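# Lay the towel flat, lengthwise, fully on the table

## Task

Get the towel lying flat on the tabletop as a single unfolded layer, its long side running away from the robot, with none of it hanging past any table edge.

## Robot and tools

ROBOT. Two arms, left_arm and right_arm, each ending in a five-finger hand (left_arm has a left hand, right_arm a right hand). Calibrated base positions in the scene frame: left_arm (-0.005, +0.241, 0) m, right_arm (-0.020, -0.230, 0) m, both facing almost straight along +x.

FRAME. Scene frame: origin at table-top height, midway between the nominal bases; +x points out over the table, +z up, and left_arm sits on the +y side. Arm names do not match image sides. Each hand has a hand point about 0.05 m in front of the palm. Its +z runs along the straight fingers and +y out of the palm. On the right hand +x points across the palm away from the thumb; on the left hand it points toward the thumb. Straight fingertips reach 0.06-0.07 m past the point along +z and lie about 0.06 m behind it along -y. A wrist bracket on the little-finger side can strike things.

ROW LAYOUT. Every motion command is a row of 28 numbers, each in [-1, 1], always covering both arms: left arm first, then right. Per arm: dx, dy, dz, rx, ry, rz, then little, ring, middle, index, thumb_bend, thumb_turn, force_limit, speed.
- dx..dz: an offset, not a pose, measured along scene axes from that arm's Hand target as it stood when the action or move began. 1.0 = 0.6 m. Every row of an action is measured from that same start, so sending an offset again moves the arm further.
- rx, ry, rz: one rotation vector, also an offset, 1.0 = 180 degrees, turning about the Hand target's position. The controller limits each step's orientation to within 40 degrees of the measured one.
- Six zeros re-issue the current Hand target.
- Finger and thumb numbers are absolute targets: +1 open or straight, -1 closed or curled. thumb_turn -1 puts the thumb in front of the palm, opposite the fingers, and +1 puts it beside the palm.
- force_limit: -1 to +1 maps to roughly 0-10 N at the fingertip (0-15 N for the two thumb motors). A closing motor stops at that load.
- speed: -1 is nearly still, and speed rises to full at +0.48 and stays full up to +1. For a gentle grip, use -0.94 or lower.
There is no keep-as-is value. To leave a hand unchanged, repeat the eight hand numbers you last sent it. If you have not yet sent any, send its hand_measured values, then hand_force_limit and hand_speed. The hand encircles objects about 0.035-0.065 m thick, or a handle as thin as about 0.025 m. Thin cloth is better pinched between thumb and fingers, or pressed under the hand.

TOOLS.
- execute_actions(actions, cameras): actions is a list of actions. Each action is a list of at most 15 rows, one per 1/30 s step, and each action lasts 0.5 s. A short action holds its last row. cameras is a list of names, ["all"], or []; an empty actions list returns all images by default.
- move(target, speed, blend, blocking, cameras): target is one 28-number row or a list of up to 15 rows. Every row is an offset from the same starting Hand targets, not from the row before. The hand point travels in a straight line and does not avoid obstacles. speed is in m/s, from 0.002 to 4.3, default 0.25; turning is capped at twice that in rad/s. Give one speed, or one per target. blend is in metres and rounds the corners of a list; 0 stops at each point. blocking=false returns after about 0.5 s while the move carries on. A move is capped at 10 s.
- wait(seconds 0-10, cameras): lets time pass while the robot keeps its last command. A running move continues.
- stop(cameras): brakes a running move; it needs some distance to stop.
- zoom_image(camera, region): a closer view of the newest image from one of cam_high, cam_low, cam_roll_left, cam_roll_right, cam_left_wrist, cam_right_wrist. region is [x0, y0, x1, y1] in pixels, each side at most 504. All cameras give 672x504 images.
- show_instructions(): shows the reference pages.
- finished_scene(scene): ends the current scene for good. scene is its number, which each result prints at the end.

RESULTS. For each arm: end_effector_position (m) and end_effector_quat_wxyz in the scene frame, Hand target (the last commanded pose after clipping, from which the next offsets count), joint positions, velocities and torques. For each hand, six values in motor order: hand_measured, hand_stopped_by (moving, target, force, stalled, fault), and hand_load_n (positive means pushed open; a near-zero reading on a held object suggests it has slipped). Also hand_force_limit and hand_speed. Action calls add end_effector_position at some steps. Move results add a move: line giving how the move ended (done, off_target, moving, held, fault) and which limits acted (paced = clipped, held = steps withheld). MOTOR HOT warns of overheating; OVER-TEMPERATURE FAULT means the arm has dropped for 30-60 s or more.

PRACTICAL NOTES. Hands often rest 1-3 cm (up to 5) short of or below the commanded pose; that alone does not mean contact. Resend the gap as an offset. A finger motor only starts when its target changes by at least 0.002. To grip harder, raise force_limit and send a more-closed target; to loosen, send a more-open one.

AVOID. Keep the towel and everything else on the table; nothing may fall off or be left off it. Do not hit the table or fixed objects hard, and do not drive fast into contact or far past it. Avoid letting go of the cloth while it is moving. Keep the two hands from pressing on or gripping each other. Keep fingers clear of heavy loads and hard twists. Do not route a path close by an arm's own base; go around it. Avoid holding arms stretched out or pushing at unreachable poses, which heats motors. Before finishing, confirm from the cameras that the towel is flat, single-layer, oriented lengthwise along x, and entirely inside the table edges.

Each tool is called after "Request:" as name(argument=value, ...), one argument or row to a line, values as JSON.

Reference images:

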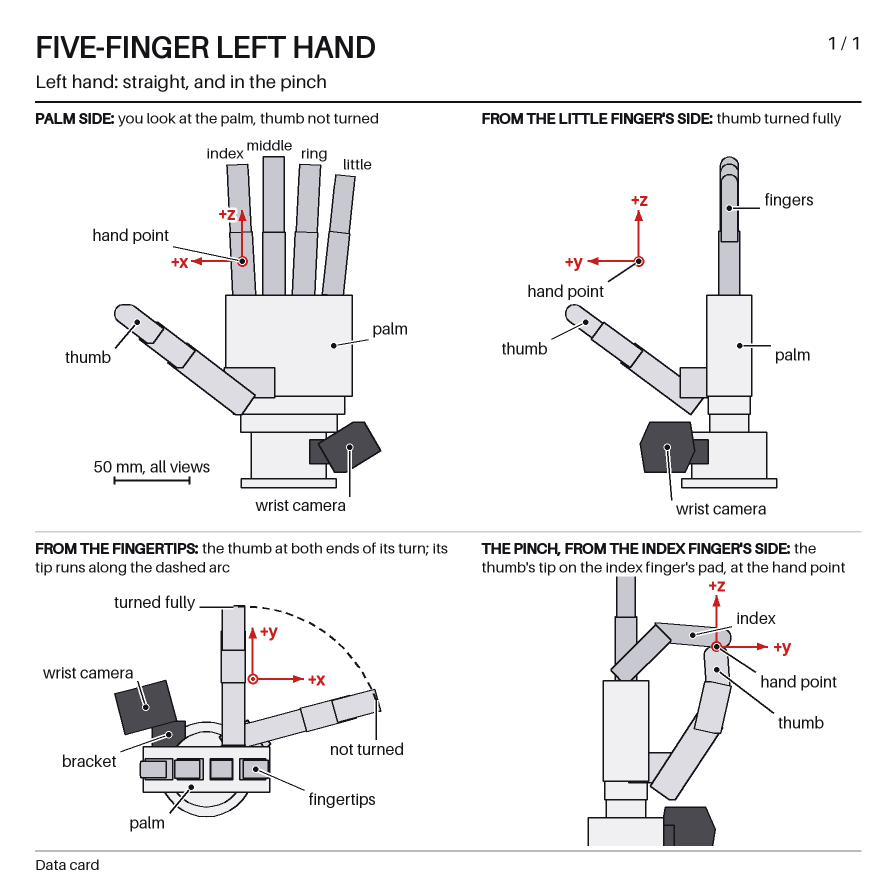

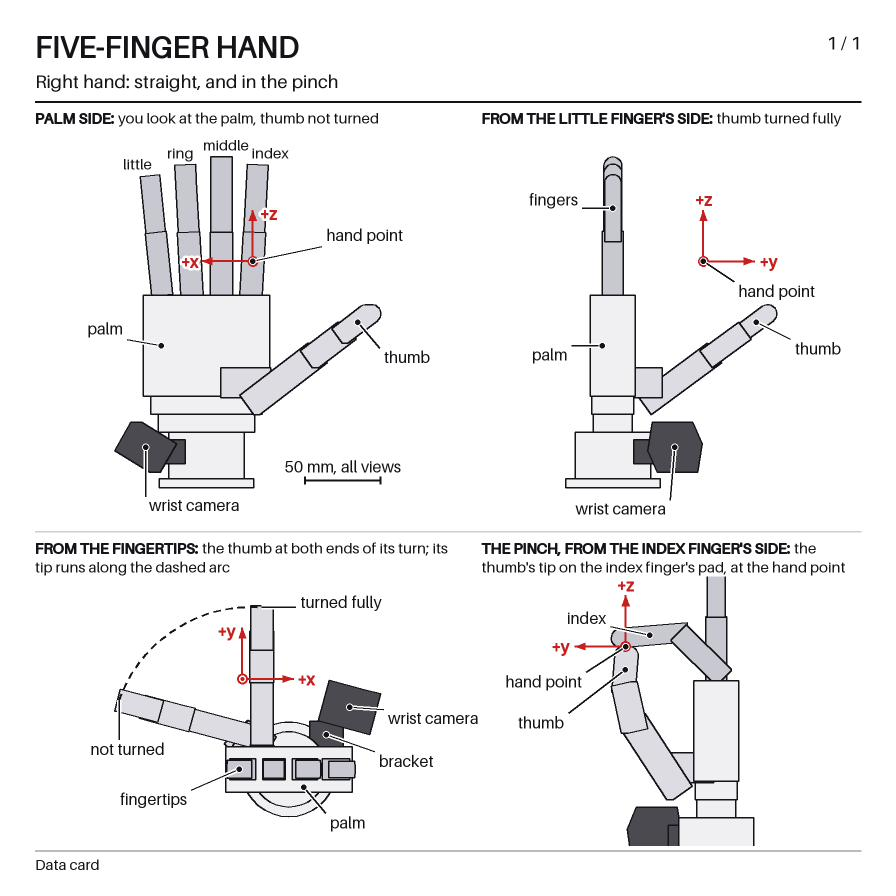

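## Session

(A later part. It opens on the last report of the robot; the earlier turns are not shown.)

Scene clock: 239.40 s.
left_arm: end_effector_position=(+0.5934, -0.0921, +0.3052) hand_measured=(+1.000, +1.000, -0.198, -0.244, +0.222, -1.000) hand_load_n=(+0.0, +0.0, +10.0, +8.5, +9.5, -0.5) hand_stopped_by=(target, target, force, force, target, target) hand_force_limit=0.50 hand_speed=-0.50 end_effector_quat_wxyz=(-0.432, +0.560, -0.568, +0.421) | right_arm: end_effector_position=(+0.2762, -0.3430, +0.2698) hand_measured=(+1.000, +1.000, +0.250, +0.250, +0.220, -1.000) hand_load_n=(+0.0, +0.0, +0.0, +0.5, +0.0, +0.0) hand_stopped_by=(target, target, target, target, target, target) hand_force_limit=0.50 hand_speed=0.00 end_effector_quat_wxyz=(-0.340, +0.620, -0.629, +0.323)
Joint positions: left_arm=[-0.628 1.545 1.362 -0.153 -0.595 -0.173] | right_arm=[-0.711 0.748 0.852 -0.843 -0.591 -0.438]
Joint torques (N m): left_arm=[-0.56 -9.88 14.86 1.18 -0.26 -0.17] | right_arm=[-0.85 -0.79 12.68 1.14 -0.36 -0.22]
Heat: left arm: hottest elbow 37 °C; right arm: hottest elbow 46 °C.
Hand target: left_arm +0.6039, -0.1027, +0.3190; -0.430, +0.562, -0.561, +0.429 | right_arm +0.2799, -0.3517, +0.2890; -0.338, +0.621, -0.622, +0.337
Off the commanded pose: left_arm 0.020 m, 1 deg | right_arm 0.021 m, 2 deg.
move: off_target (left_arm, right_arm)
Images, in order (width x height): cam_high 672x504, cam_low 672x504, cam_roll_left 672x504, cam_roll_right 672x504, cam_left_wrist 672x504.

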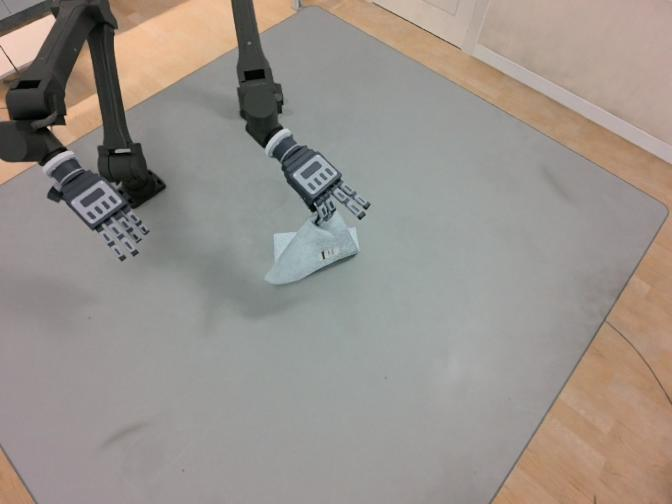

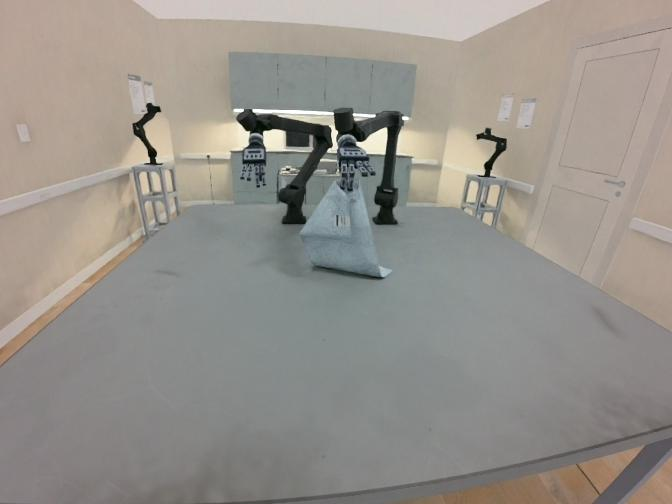

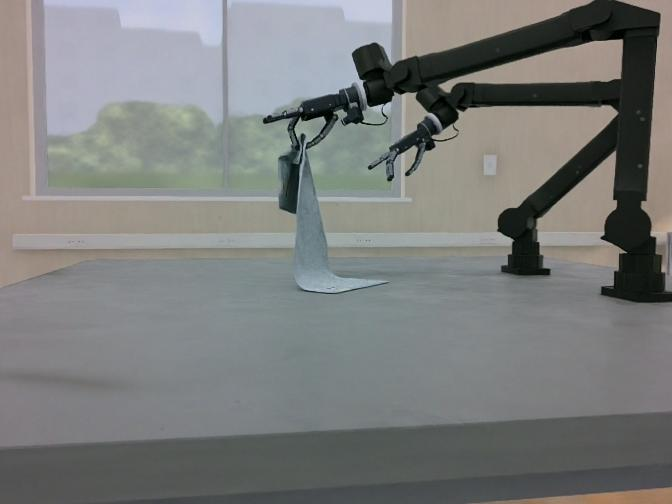

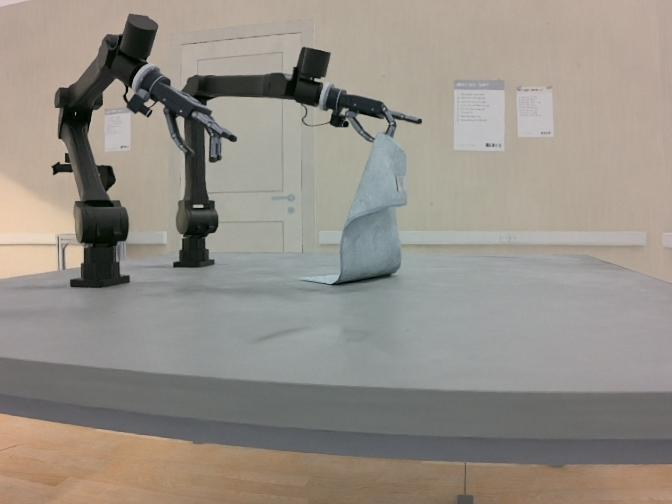

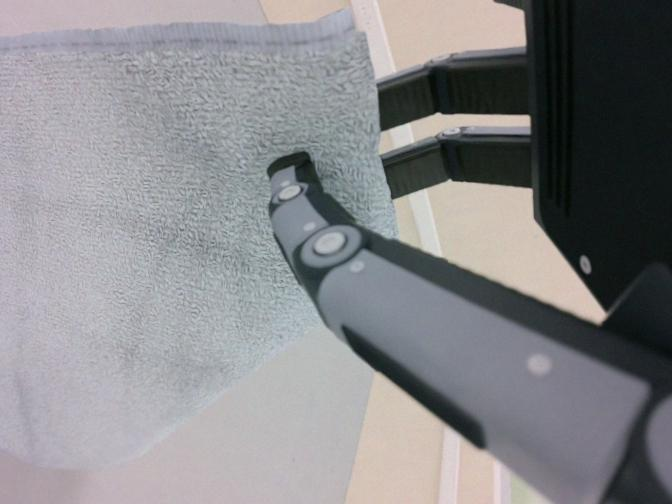

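Request:
move(
  target=[
    [0.06,-0.162,-0.033,0,0,0,1,1,-0.55,-0.55,0.22,-1,0.5,-0.5,0,0,0,0,0,0,1,1,0.25,0.25,0.22,-1,0.5,0],
    [0.093,-0.162,-0.2,0,0,0,1,1,-0.55,-0.55,0.22,-1,0.5,-0.5,0,0,0,0,0,0,1,1,0.25,0.25,0.22,-1,0.5,0],
  ],
  speed=0.1,
  cameras=["cam_high","cam_roll_left","cam_roll_right","cam_low"],
)

Request:
zoom_image(
  camera="cam_high",
  region=[220, 170, 420, 370],
)

Scene clock: 270.93 s.
left_arm: end_effector_position=(+0.6524, -0.2009, +0.2150) hand_measured=(+1.000, +1.000, -0.198, -0.244, +0.222, -1.000) hand_load_n=(+0.0, +0.0, +10.0, +8.0, +9.5, -0.5) hand_stopped_by=(target, target, force, force, target, target) hand_force_limit=0.50 hand_speed=-0.50 end_effector_quat_wxyz=(-0.430, +0.559, -0.562, +0.432) | right_arm: end_effector_position=(+0.2762, -0.3430, +0.2698) hand_measured=(+1.000, +1.000, +0.250, +0.250, +0.220, -1.000) hand_load_n=(+0.0, +0.0, +0.5, +0.0, +0.0, +0.5) hand_stopped_by=(target, target, target, target, target, target) hand_force_limit=0.50 hand_speed=0.00 end_effector_quat_wxyz=(-0.340, +0.620, -0.629, +0.323)
Joint positions: left_arm=[-0.712 1.886 1.56 -0.006 -0.669 -0.211] | right_arm=[-0.711 0.748 0.852 -0.843 -0.591 -0.438]
Joint torques (N m): left_arm=[0.44 -13.45 9.95 2.39 -0.09 -0.11] | right_arm=[-0.85 -0.79 12.68 1.14 -0.36 -0.22]
Heat: left arm: hottest elbow 39 °C; right arm: hottest elbow 47 °C.
Hand target: left_arm +0.6597, -0.1999, +0.1989; -0.430, +0.561, -0.561, +0.429 | right_arm +0.2799, -0.3517, +0.2890; -0.338, +0.621, -0.622, +0.337
Off the commanded pose: left_arm 0.018 m, 0 deg | right_arm 0.021 m, 2 deg.
move: off_target (left_arm, right_arm)
Images, in order (width x height): cam_high 672x504, cam_low 672x504, cam_roll_left 672x504, cam_roll_right 672x504.

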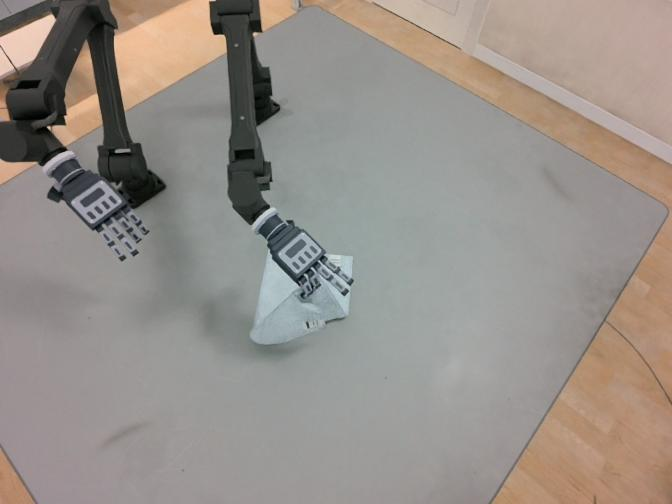

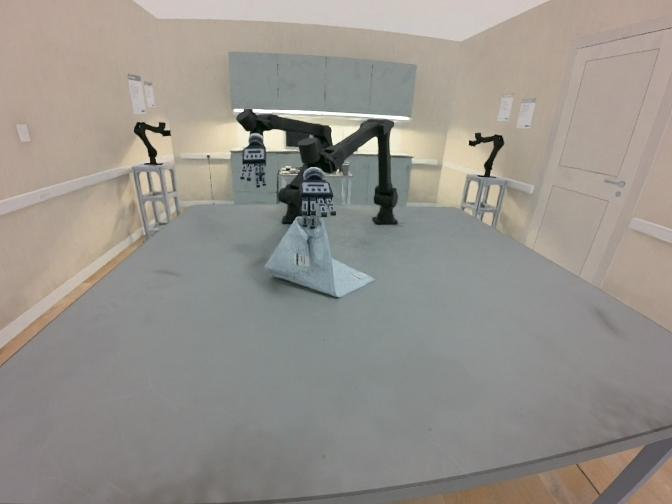

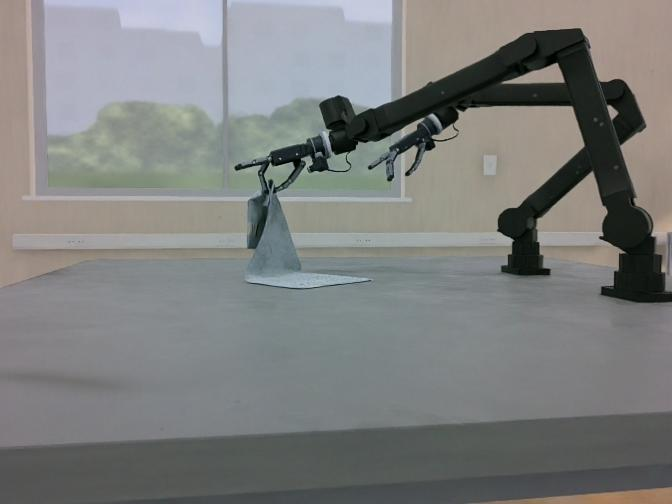

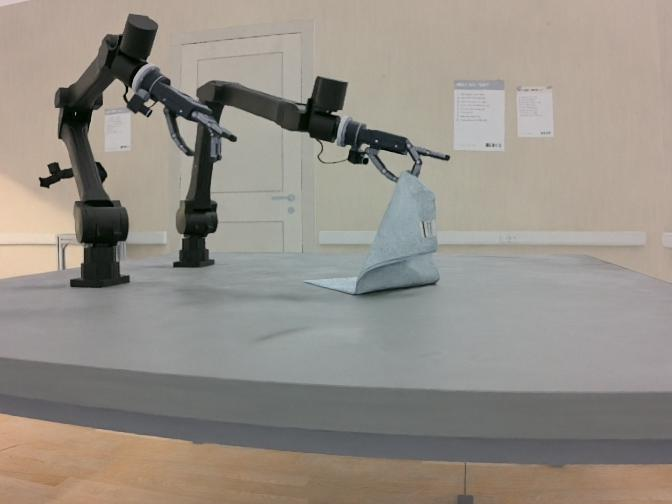

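Scaled by 2.520.

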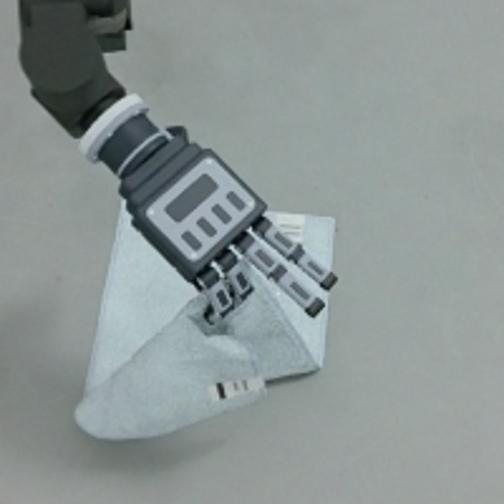

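Request:
move(
  target=[
    [-0.2,0.1,0.35,0,0,0.06,1,1,-0.55,-0.55,0.22,-1,0.5,-0.5,0,0,0,0,0,0,1,1,0.25,0.25,0.22,-1,0.5,0],
    [-0.55,0.4165,0.5,0,0,0.167,1,1,-0.55,-0.55,0.22,-1,0.5,-0.5,0,0,0,0,0,0,1,1,0.25,0.25,0.22,-1,0.5,0],
  ],
  speed=0.15,
  blend=0.03,
  cameras=["all"],
)

Scene clock: 300.90 s.
left_arm: end_effector_position=(+0.3290, +0.0563, +0.4849) hand_measured=(+1.000, +1.000, -0.198, -0.244, +0.222, -1.000) hand_load_n=(+0.0, +0.0, +10.5, +8.0, +9.5, -0.5) hand_stopped_by=(target, target, force, force, target, target) hand_force_limit=0.50 hand_speed=-0.50 end_effector_quat_wxyz=(-0.529, +0.682, -0.408, +0.299) | right_arm: end_effector_position=(+0.2762, -0.3430, +0.2698) hand_measured=(+1.000, +1.000, +0.250, +0.250, +0.220, -1.000) hand_load_n=(+0.0, +0.0, +0.0, +0.0, +0.0, +0.0) hand_stopped_by=(target, target, target, target, target, target) hand_force_limit=0.50 hand_speed=0.00 end_effector_quat_wxyz=(-0.340, +0.620, -0.629, +0.323)
Joint positions: left_arm=[-0.97 1.146 1.581 -1.673 -1.29 -1.201] | right_arm=[-0.711 0.748 0.852 -0.843 -0.591 -0.438]
Joint torques (N m): left_arm=[-0.91 -3.78 12.31 0.21 -0.93 -0.19] | right_arm=[-0.79 -0.79 12.7 1.16 -0.36 -0.21]
Heat: left arm: hottest elbow 37 °C; right arm: hottest elbow 48 °C.
Hand target: left_arm +0.3297, +0.0500, +0.4990; -0.527, +0.688, -0.396, +0.303 | right_arm +0.2799, -0.3517, +0.2890; -0.338, +0.621, -0.622, +0.337
Off the commanded pose: left_arm 0.015 m, 2 deg | right_arm 0.021 m, 2 deg.
joint sent to its limit (left arm) — joint 4 (wrist pitch), lower limit. The joint targets still meet the commanded pose.
move: off_target (left_arm, right_arm)

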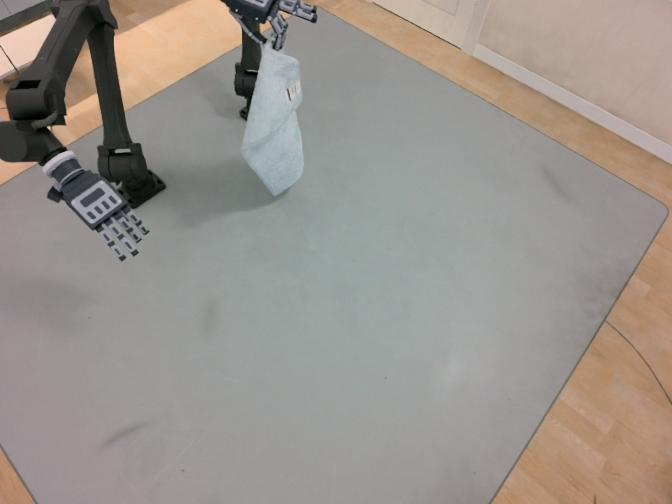

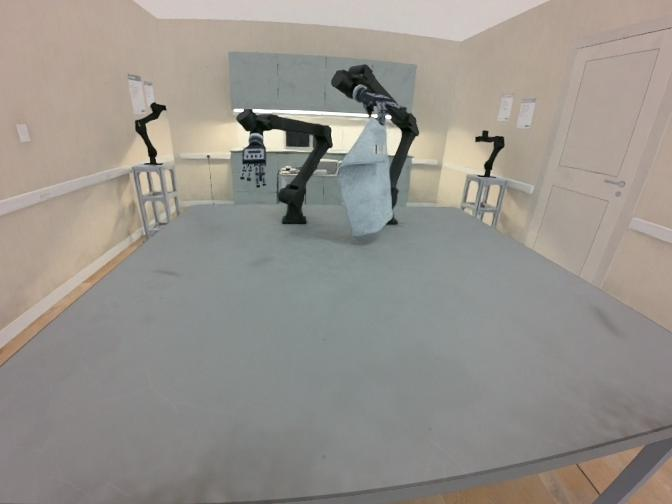

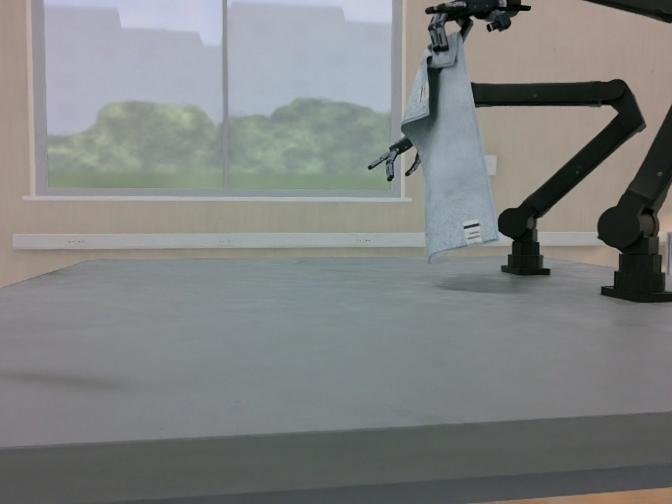

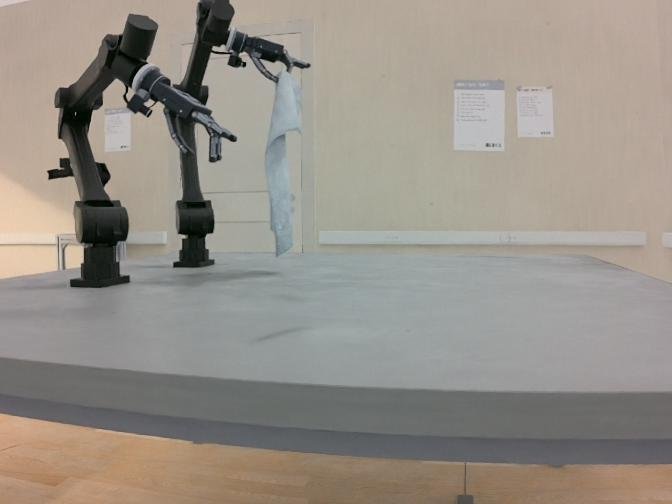

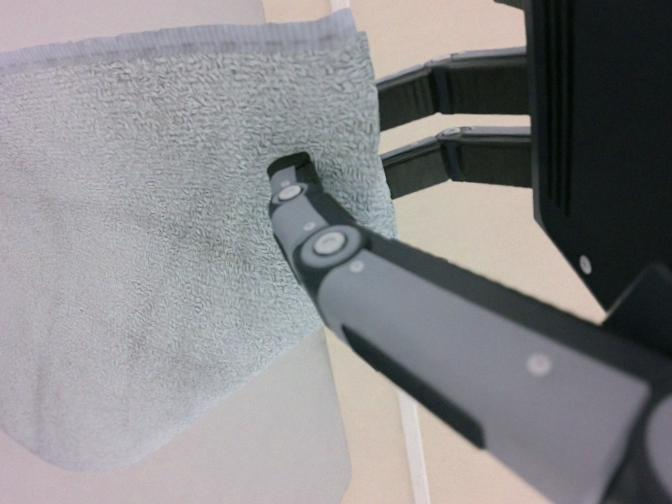

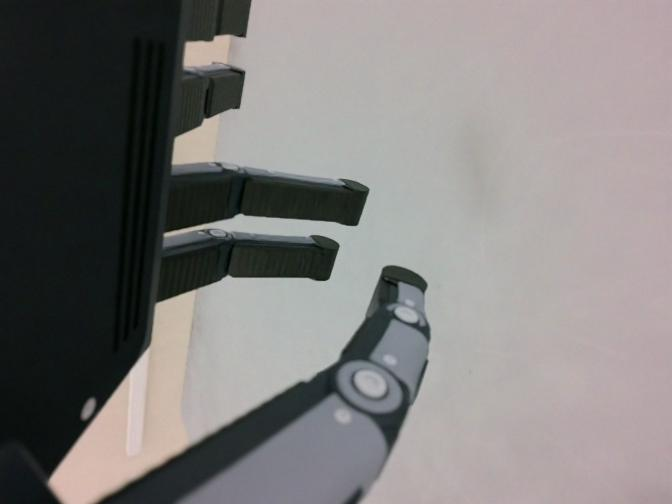

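Request:
move(
  target=[
    [0,0,0,0,0,-0.25,1,1,-0.55,-0.55,0.22,-1,0.5,-0.5,0,0,0,0,0,0,1,1,0.25,0.25,0.22,-1,0.5,0],
    [0,0,-0.13,0,0,-0.25,1,1,-0.55,-0.55,0.22,-1,0.5,-0.5,0,0,0,0,0,0,1,1,0.25,0.25,0.22,-1,0.5,0],
  ],
  speed=0.15,
  cameras=["cam_high","cam_low","cam_roll_left","cam_roll_right"],
)

Request:
zoom_image(
  camera="cam_high",
  region=[200, 20, 380, 220],
)

Scene clock: 317.00 s.
left_arm: end_effector_position=(+0.3284, +0.0474, +0.4139) hand_measured=(+1.000, +1.000, -0.198, -0.244, +0.222, -1.000) hand_load_n=(+0.0, +0.0, +10.0, +8.0, +9.5, -0.5) hand_stopped_by=(target, target, force, force, target, target) hand_force_limit=0.50 hand_speed=-0.50 end_effector_quat_wxyz=(+0.364, -0.487, +0.638, -0.472) | right_arm: end_effector_position=(+0.2762, -0.3430, +0.2698) hand_measured=(+1.000, +1.000, +0.250, +0.250, +0.220, -1.000) hand_load_n=(+0.0, +0.0, +0.0, +0.0, +0.5, +0.0) hand_stopped_by=(target, target, target, target, target, target) hand_force_limit=0.50 hand_speed=0.00 end_effector_quat_wxyz=(-0.340, +0.620, -0.629, +0.323)
Joint positions: left_arm=[-0.603 0.721 1.037 -0.625 -0.317 -0.094] | right_arm=[-0.711 0.748 0.852 -0.843 -0.591 -0.438]
Joint torques (N m): left_arm=[0.44 -2.08 9.85 2.61 0.01 -0.02] | right_arm=[-0.91 -0.79 12.68 1.14 -0.36 -0.22]
Heat: left arm: hottest elbow 37 °C; right arm: hottest elbow 48 °C.
Hand target: left_arm +0.3297, +0.0500, +0.4209; +0.371, -0.484, +0.630, -0.482 | right_arm +0.2799, -0.3517, +0.2890; -0.338, +0.621, -0.622, +0.337
Off the commanded pose: left_arm 0.008 m, 2 deg | right_arm 0.021 m, 2 deg.
move: off_target (right_arm)
Images, in order (width x height): cam_high 672x504, cam_low 672x504, cam_roll_left 672x504, cam_roll_right 672x504.

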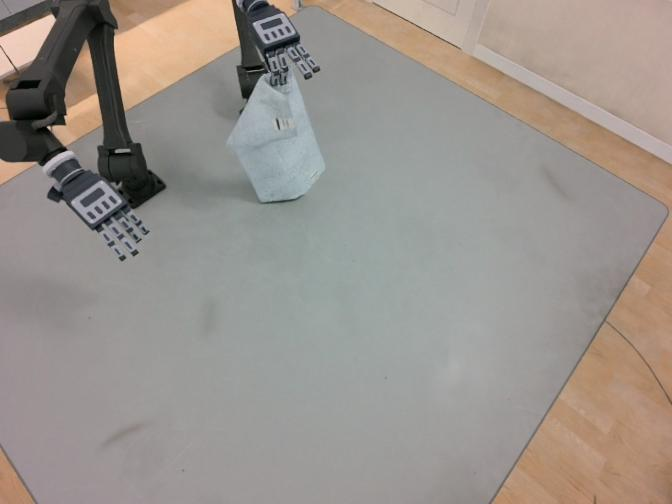

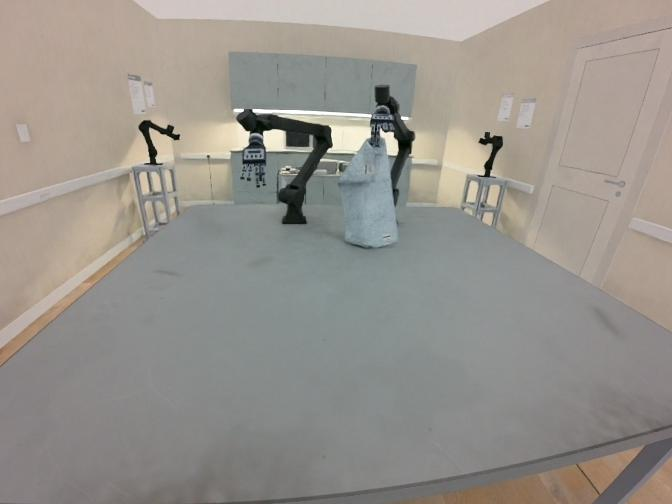

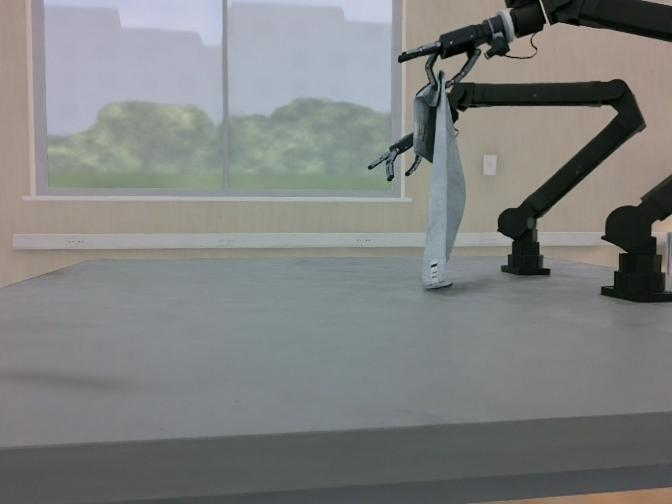

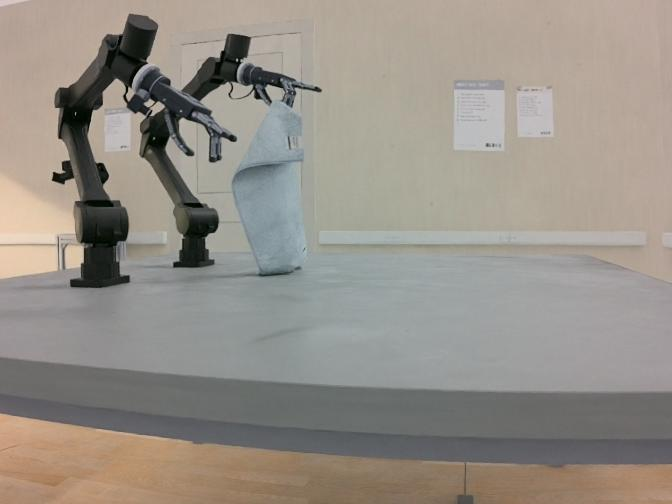

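Scaled by 2.520.

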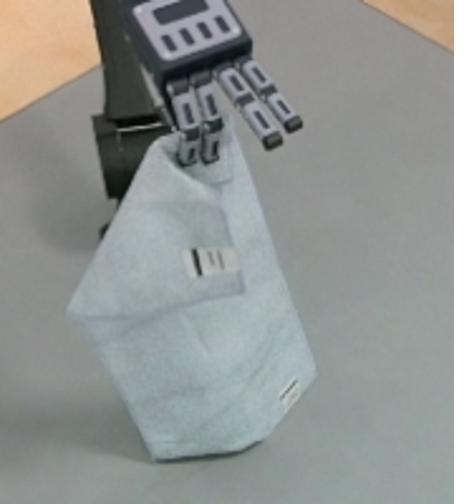

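Request:
move(
  target=[
    [0.15,-0.083,-0.085,0,0,0,1,1,-0.55,-0.55,0.22,-1,0.5,-0.5,0,0,0,0,0,0,1,1,0.25,0.25,0.22,-1,0.5,0],
    [0.317,-0.217,-0.2,0,0,0.04,1,1,-0.55,-0.55,0.22,-1,0.5,-0.5,0,0,0,0,0,0,1,1,0.25,0.25,0.22,-1,0.5,0],
    [0.45,-0.283,-0.335,0,0,0.08,1,1,-0.55,-0.55,0.22,-1,0.5,-0.5,0,0,0,0,0,0,1,1,0.25,0.25,0.22,-1,0.5,0],
  ],
  speed=0.12,
  blend=0.03,
  cameras=["cam_high","cam_low","cam_roll_left","cam_roll_right"],
)

Request:
zoom_image(
  camera="cam_high",
  region=[220, 120, 420, 320],
)

Scene clock: 351.17 s.
left_arm: end_effector_position=(+0.5855, -0.1024, +0.2017) hand_measured=(+1.000, +1.000, -0.198, -0.244, +0.222, -1.000) hand_load_n=(+0.0, +0.0, +10.0, +8.0, +9.5, -0.5) hand_stopped_by=(target, target, force, force, target, target) hand_force_limit=0.50 hand_speed=-0.50 end_effector_quat_wxyz=(-0.428, +0.560, -0.580, +0.409) | right_arm: end_effector_position=(+0.2762, -0.3430, +0.2698) hand_measured=(+1.000, +1.000, +0.250, +0.250, +0.220, -1.000) hand_load_n=(+0.0, +0.0, +0.0, +0.0, +0.0, +0.0) hand_stopped_by=(target, target, target, target, target, target) hand_force_limit=0.50 hand_speed=0.00 end_effector_quat_wxyz=(-0.340, +0.620, -0.629, +0.323)
Joint positions: left_arm=[-0.652 1.631 1.202 0.055 -0.612 -0.181] | right_arm=[-0.711 0.748 0.852 -0.843 -0.591 -0.438]
Joint torques (N m): left_arm=[-0.97 -10.58 13.85 2.44 -0.29 -0.16] | right_arm=[-0.85 -0.79 12.7 1.14 -0.36 -0.22]
Heat: left arm: hottest elbow 36 °C; right arm: hottest elbow 48 °C.
Hand target: left_arm +0.5998, -0.1198, +0.2200; -0.428, +0.559, -0.564, +0.431 | right_arm +0.2799, -0.3517, +0.2890; -0.338, +0.621, -0.622, +0.337
Off the commanded pose: left_arm 0.029 m, 3 deg | right_arm 0.021 m, 2 deg.
move: off_target (left_arm, right_arm)
Images, in order (width x height): cam_high 672x504, cam_low 672x504, cam_roll_left 672x504, cam_roll_right 672x504.

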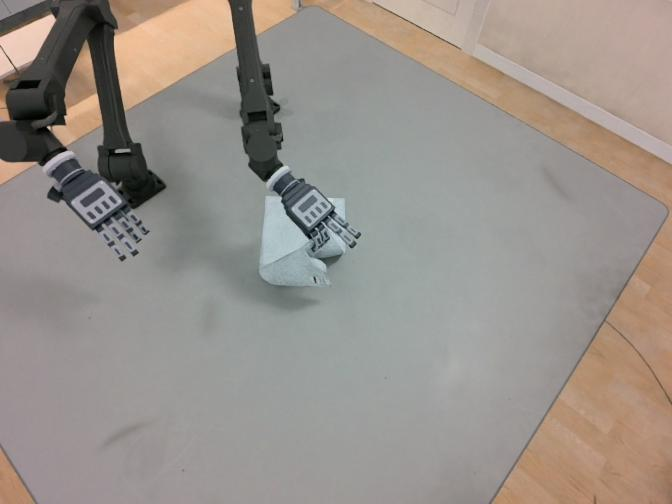

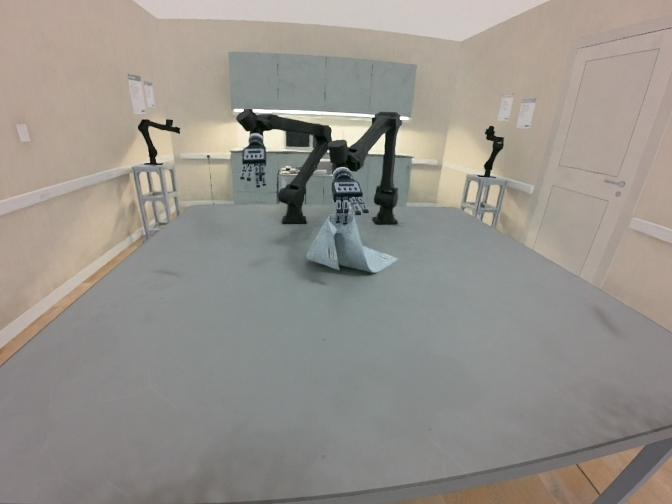

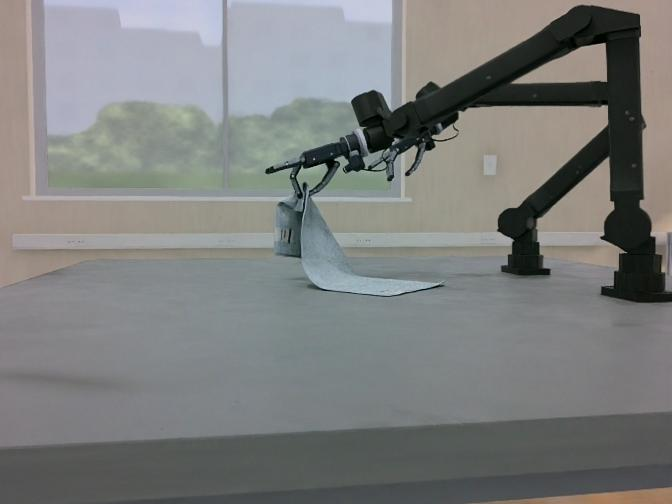

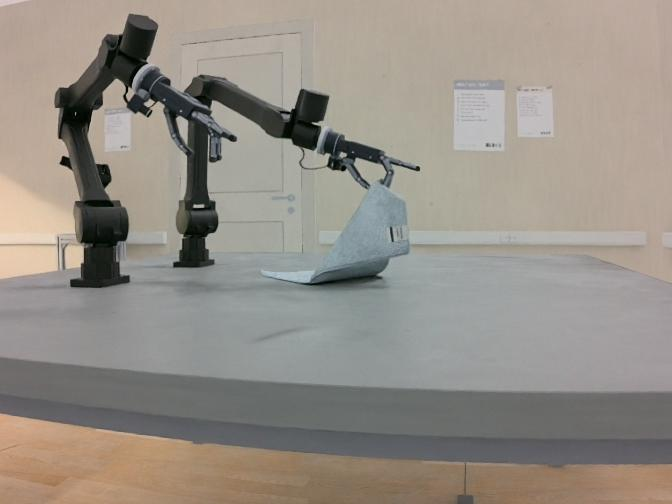

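Scaled by 2.520.

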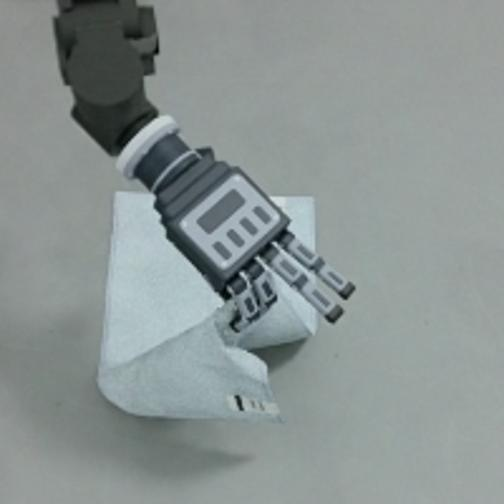

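Request:
move(
  target=[
    [0.03,-0.03,-0.13,0,0,0,1,1,-0.55,-0.55,0.22,-1,0.5,-0.5,0.3,-0.05,0.0,0,0.09,0,1,1,0,0,-0.6,-1,0.3,0],
  ],
  speed=0.1,
  cameras=["cam_high","cam_low","cam_roll_left","cam_roll_right","cam_right_wrist"],
)

Request:
zoom_image(
  camera="cam_high",
  region=[220, 120, 420, 320],
)

Scene clock: 369.30 s.
left_arm: end_effector_position=(+0.6079, -0.1238, +0.1382) hand_measured=(+1.000, +1.000, -0.198, -0.244, +0.222, -1.000) hand_load_n=(+0.0, +0.0, +10.0, +8.5, +9.5, -0.5) hand_stopped_by=(target, target, force, force, target, target) hand_force_limit=0.50 hand_speed=-0.50 end_effector_quat_wxyz=(-0.429, +0.560, -0.572, +0.418) | right_arm: end_effector_position=(+0.4456, -0.3813, +0.2713) hand_measured=(+1.000, +1.000, +0.000, +0.000, -0.600, -1.000) hand_load_n=(+0.0, +0.0, +0.0, +0.0, +0.0, +0.0) hand_stopped_by=(target, target, target, target, target, target) hand_force_limit=0.30 hand_speed=0.00 end_effector_quat_wxyz=(-0.241, +0.665, -0.666, +0.238)
Joint positions: left_arm=[-0.658 1.782 1.202 0.228 -0.619 -0.186] | right_arm=[-0.432 1.345 1.354 -0.939 -0.278 -0.346]
Joint torques (N m): left_arm=[-0.85 -11.28 11.97 2.37 -0.28 -0.15] | right_arm=[0.73 -8.23 13.31 0.95 -0.11 0.08]
Heat: left arm: hottest elbow 38 °C; right arm: hottest elbow 49 °C.
Hand target: left_arm +0.6178, -0.1378, +0.1420; -0.428, +0.559, -0.564, +0.431 | right_arm +0.4600, -0.3816, +0.2889; -0.247, +0.662, -0.663, +0.246
Off the commanded pose: left_arm 0.018 m, 2 deg | right_arm 0.023 m, 1 deg.
move: off_target (left_arm, right_arm)
Images, in order (width x height): cam_high 672x504, cam_low 672x504, cam_roll_left 672x504, cam_roll_right 672x504, cam_right_wrist 672x504.

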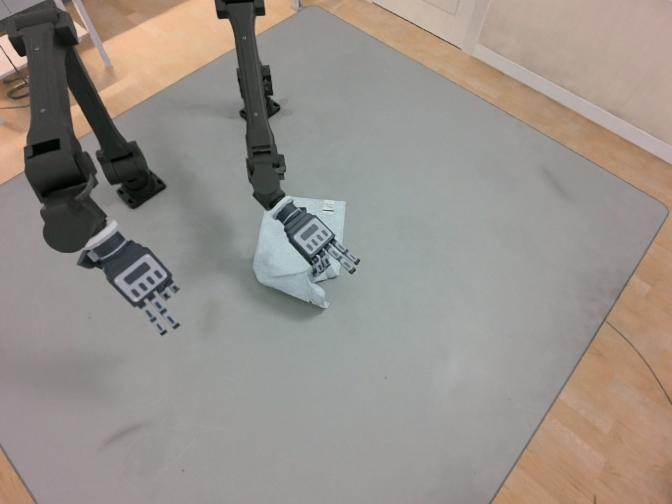

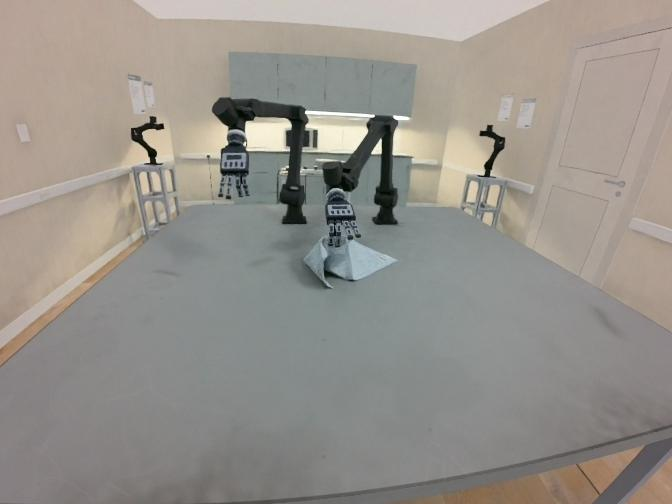

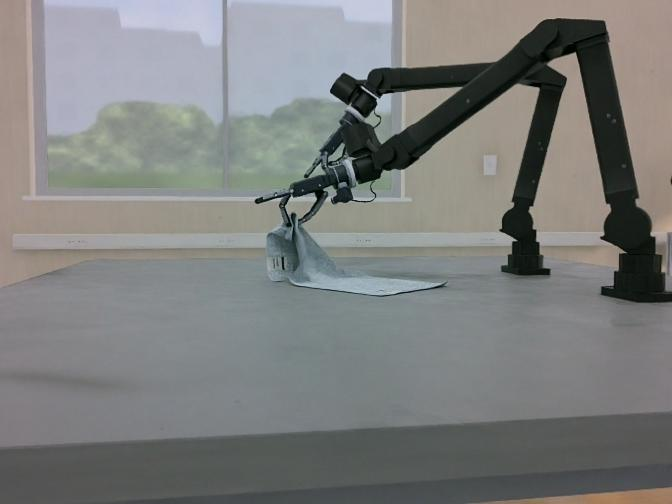

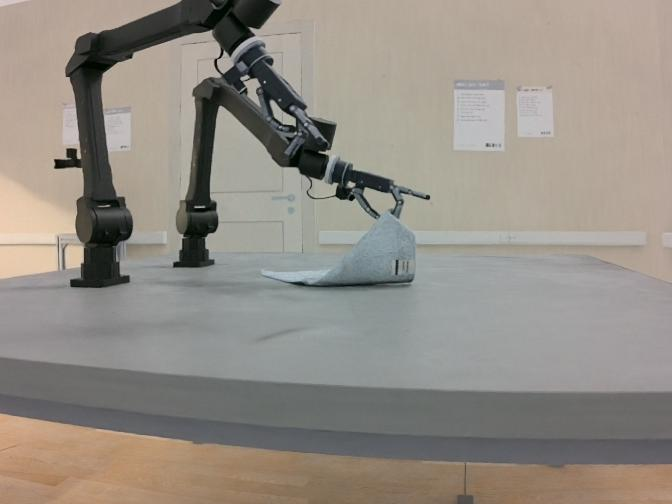

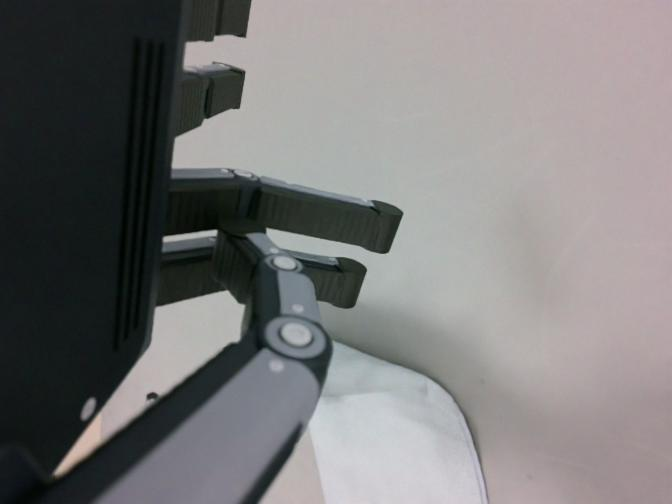

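Scaled by 2.520.

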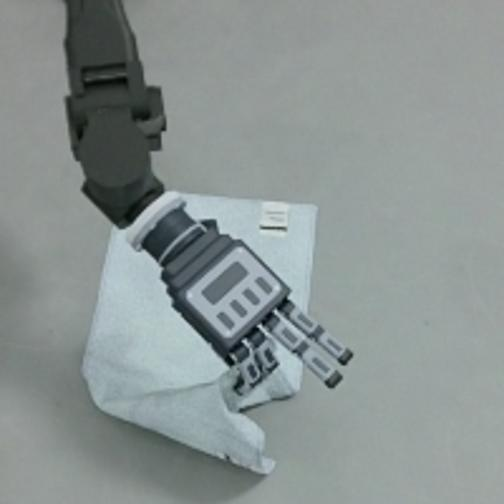

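Request:
move(
  target=[
    [0.04,0.05,-0.09,0,0,0,1,1,-0.55,-0.55,0.22,-1,0.5,-0.5,0,0,0.0,0,0,0,1,1,0,0,-0.6,-1,0.3,0],
    [0.237,0.23,-0.175,0,0,0,1,1,-0.55,-0.55,0.22,-1,0.5,-0.5,0,0,0.0,0,0,0,1,1,0,0,-0.6,-1,0.3,0],
  ],
  speed=0.1,
  blend=0.02,
  cameras=["cam_high","cam_low","cam_roll_left","cam_roll_right","cam_right_wrist","cam_left_wrist"],
)

Request:
zoom_image(
  camera="cam_high",
  region=[220, 150, 420, 350],
)

Scene clock: 382.67 s.
left_arm: end_effector_position=(+0.7440, +0.0036, +0.0376) hand_measured=(+1.000, +1.000, -0.198, -0.244, +0.222, -1.000) hand_load_n=(+0.0, +0.0, +10.0, +8.5, +9.5, -0.5) hand_stopped_by=(target, target, force, force, target, target) hand_force_limit=0.50 hand_speed=-0.50 end_effector_quat_wxyz=(-0.422, +0.564, -0.568, +0.424) | right_arm: end_effector_position=(+0.4456, -0.3813, +0.2713) hand_measured=(+1.000, +1.000, +0.000, +0.000, -0.600, -1.000) hand_load_n=(+0.0, +0.0, +0.5, +0.0, +0.0, +0.0) hand_stopped_by=(target, target, target, target, target, target) hand_force_limit=0.30 hand_speed=0.00 end_effector_quat_wxyz=(-0.241, +0.665, -0.666, +0.238)
Joint positions: left_arm=[-0.351 2.071 1.33 0.437 -0.321 -0.097] | right_arm=[-0.432 1.345 1.354 -0.939 -0.278 -0.346]
Joint torques (N m): left_arm=[0.03 -13.33 11.86 2.37 0.02 -0.01] | right_arm=[0.67 -8.18 13.31 0.98 -0.11 0.08]
Heat: left arm: hottest elbow 38 °C; right arm: hottest elbow 46 °C.
Hand target: left_arm +0.7600, +0.0002, +0.0369; -0.428, +0.559, -0.564, +0.431 | right_arm +0.4599, -0.3816, +0.2889; -0.247, +0.662, -0.663, +0.246
Off the commanded pose: left_arm 0.016 m, 1 deg | right_arm 0.023 m, 1 deg.
move: off_target (left_arm, right_arm)

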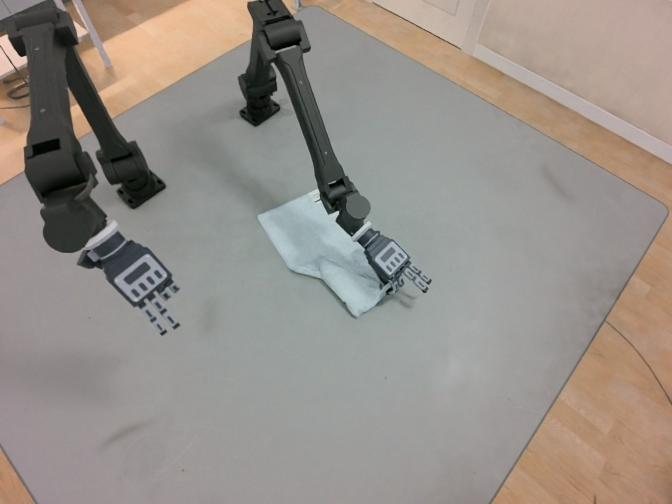

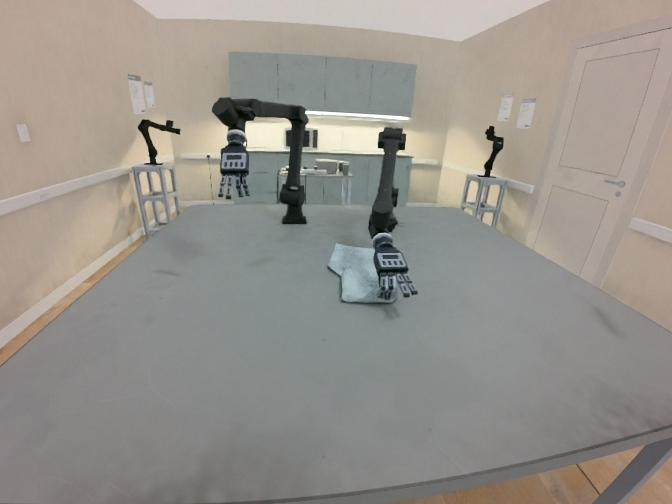

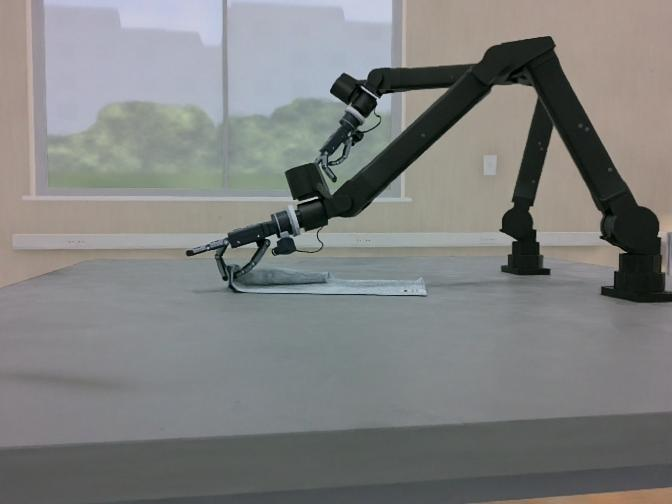

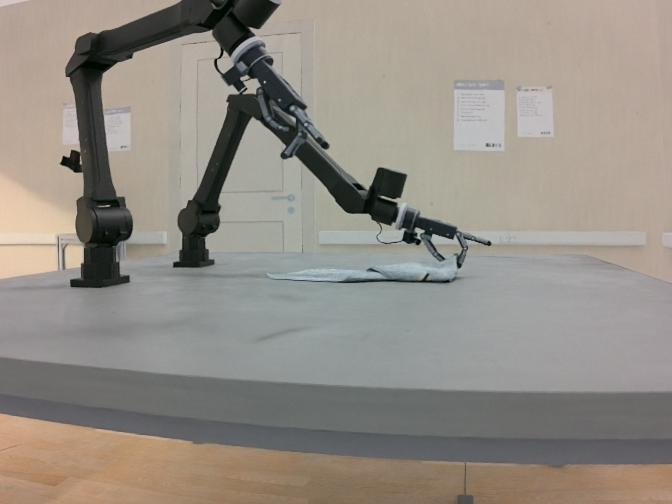

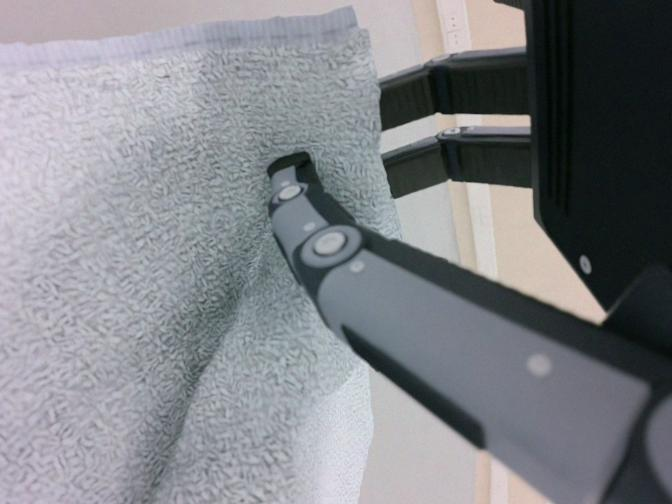

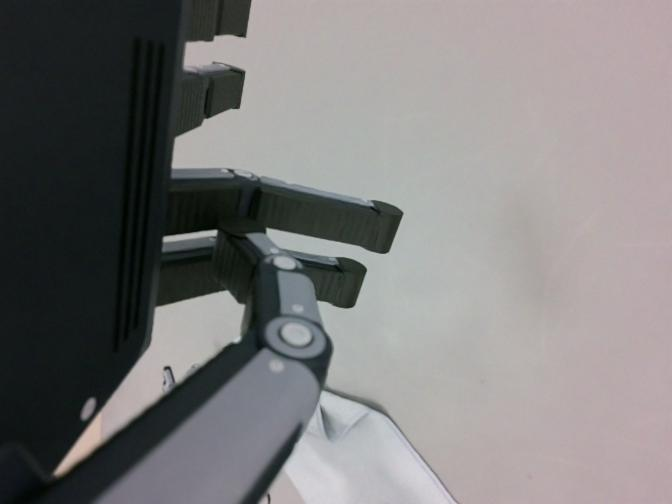

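Scaled by 2.520.

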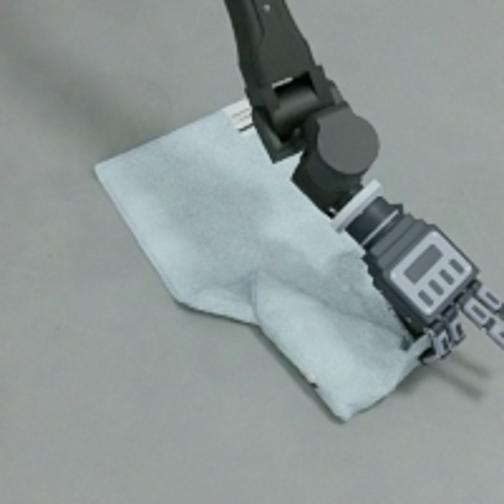

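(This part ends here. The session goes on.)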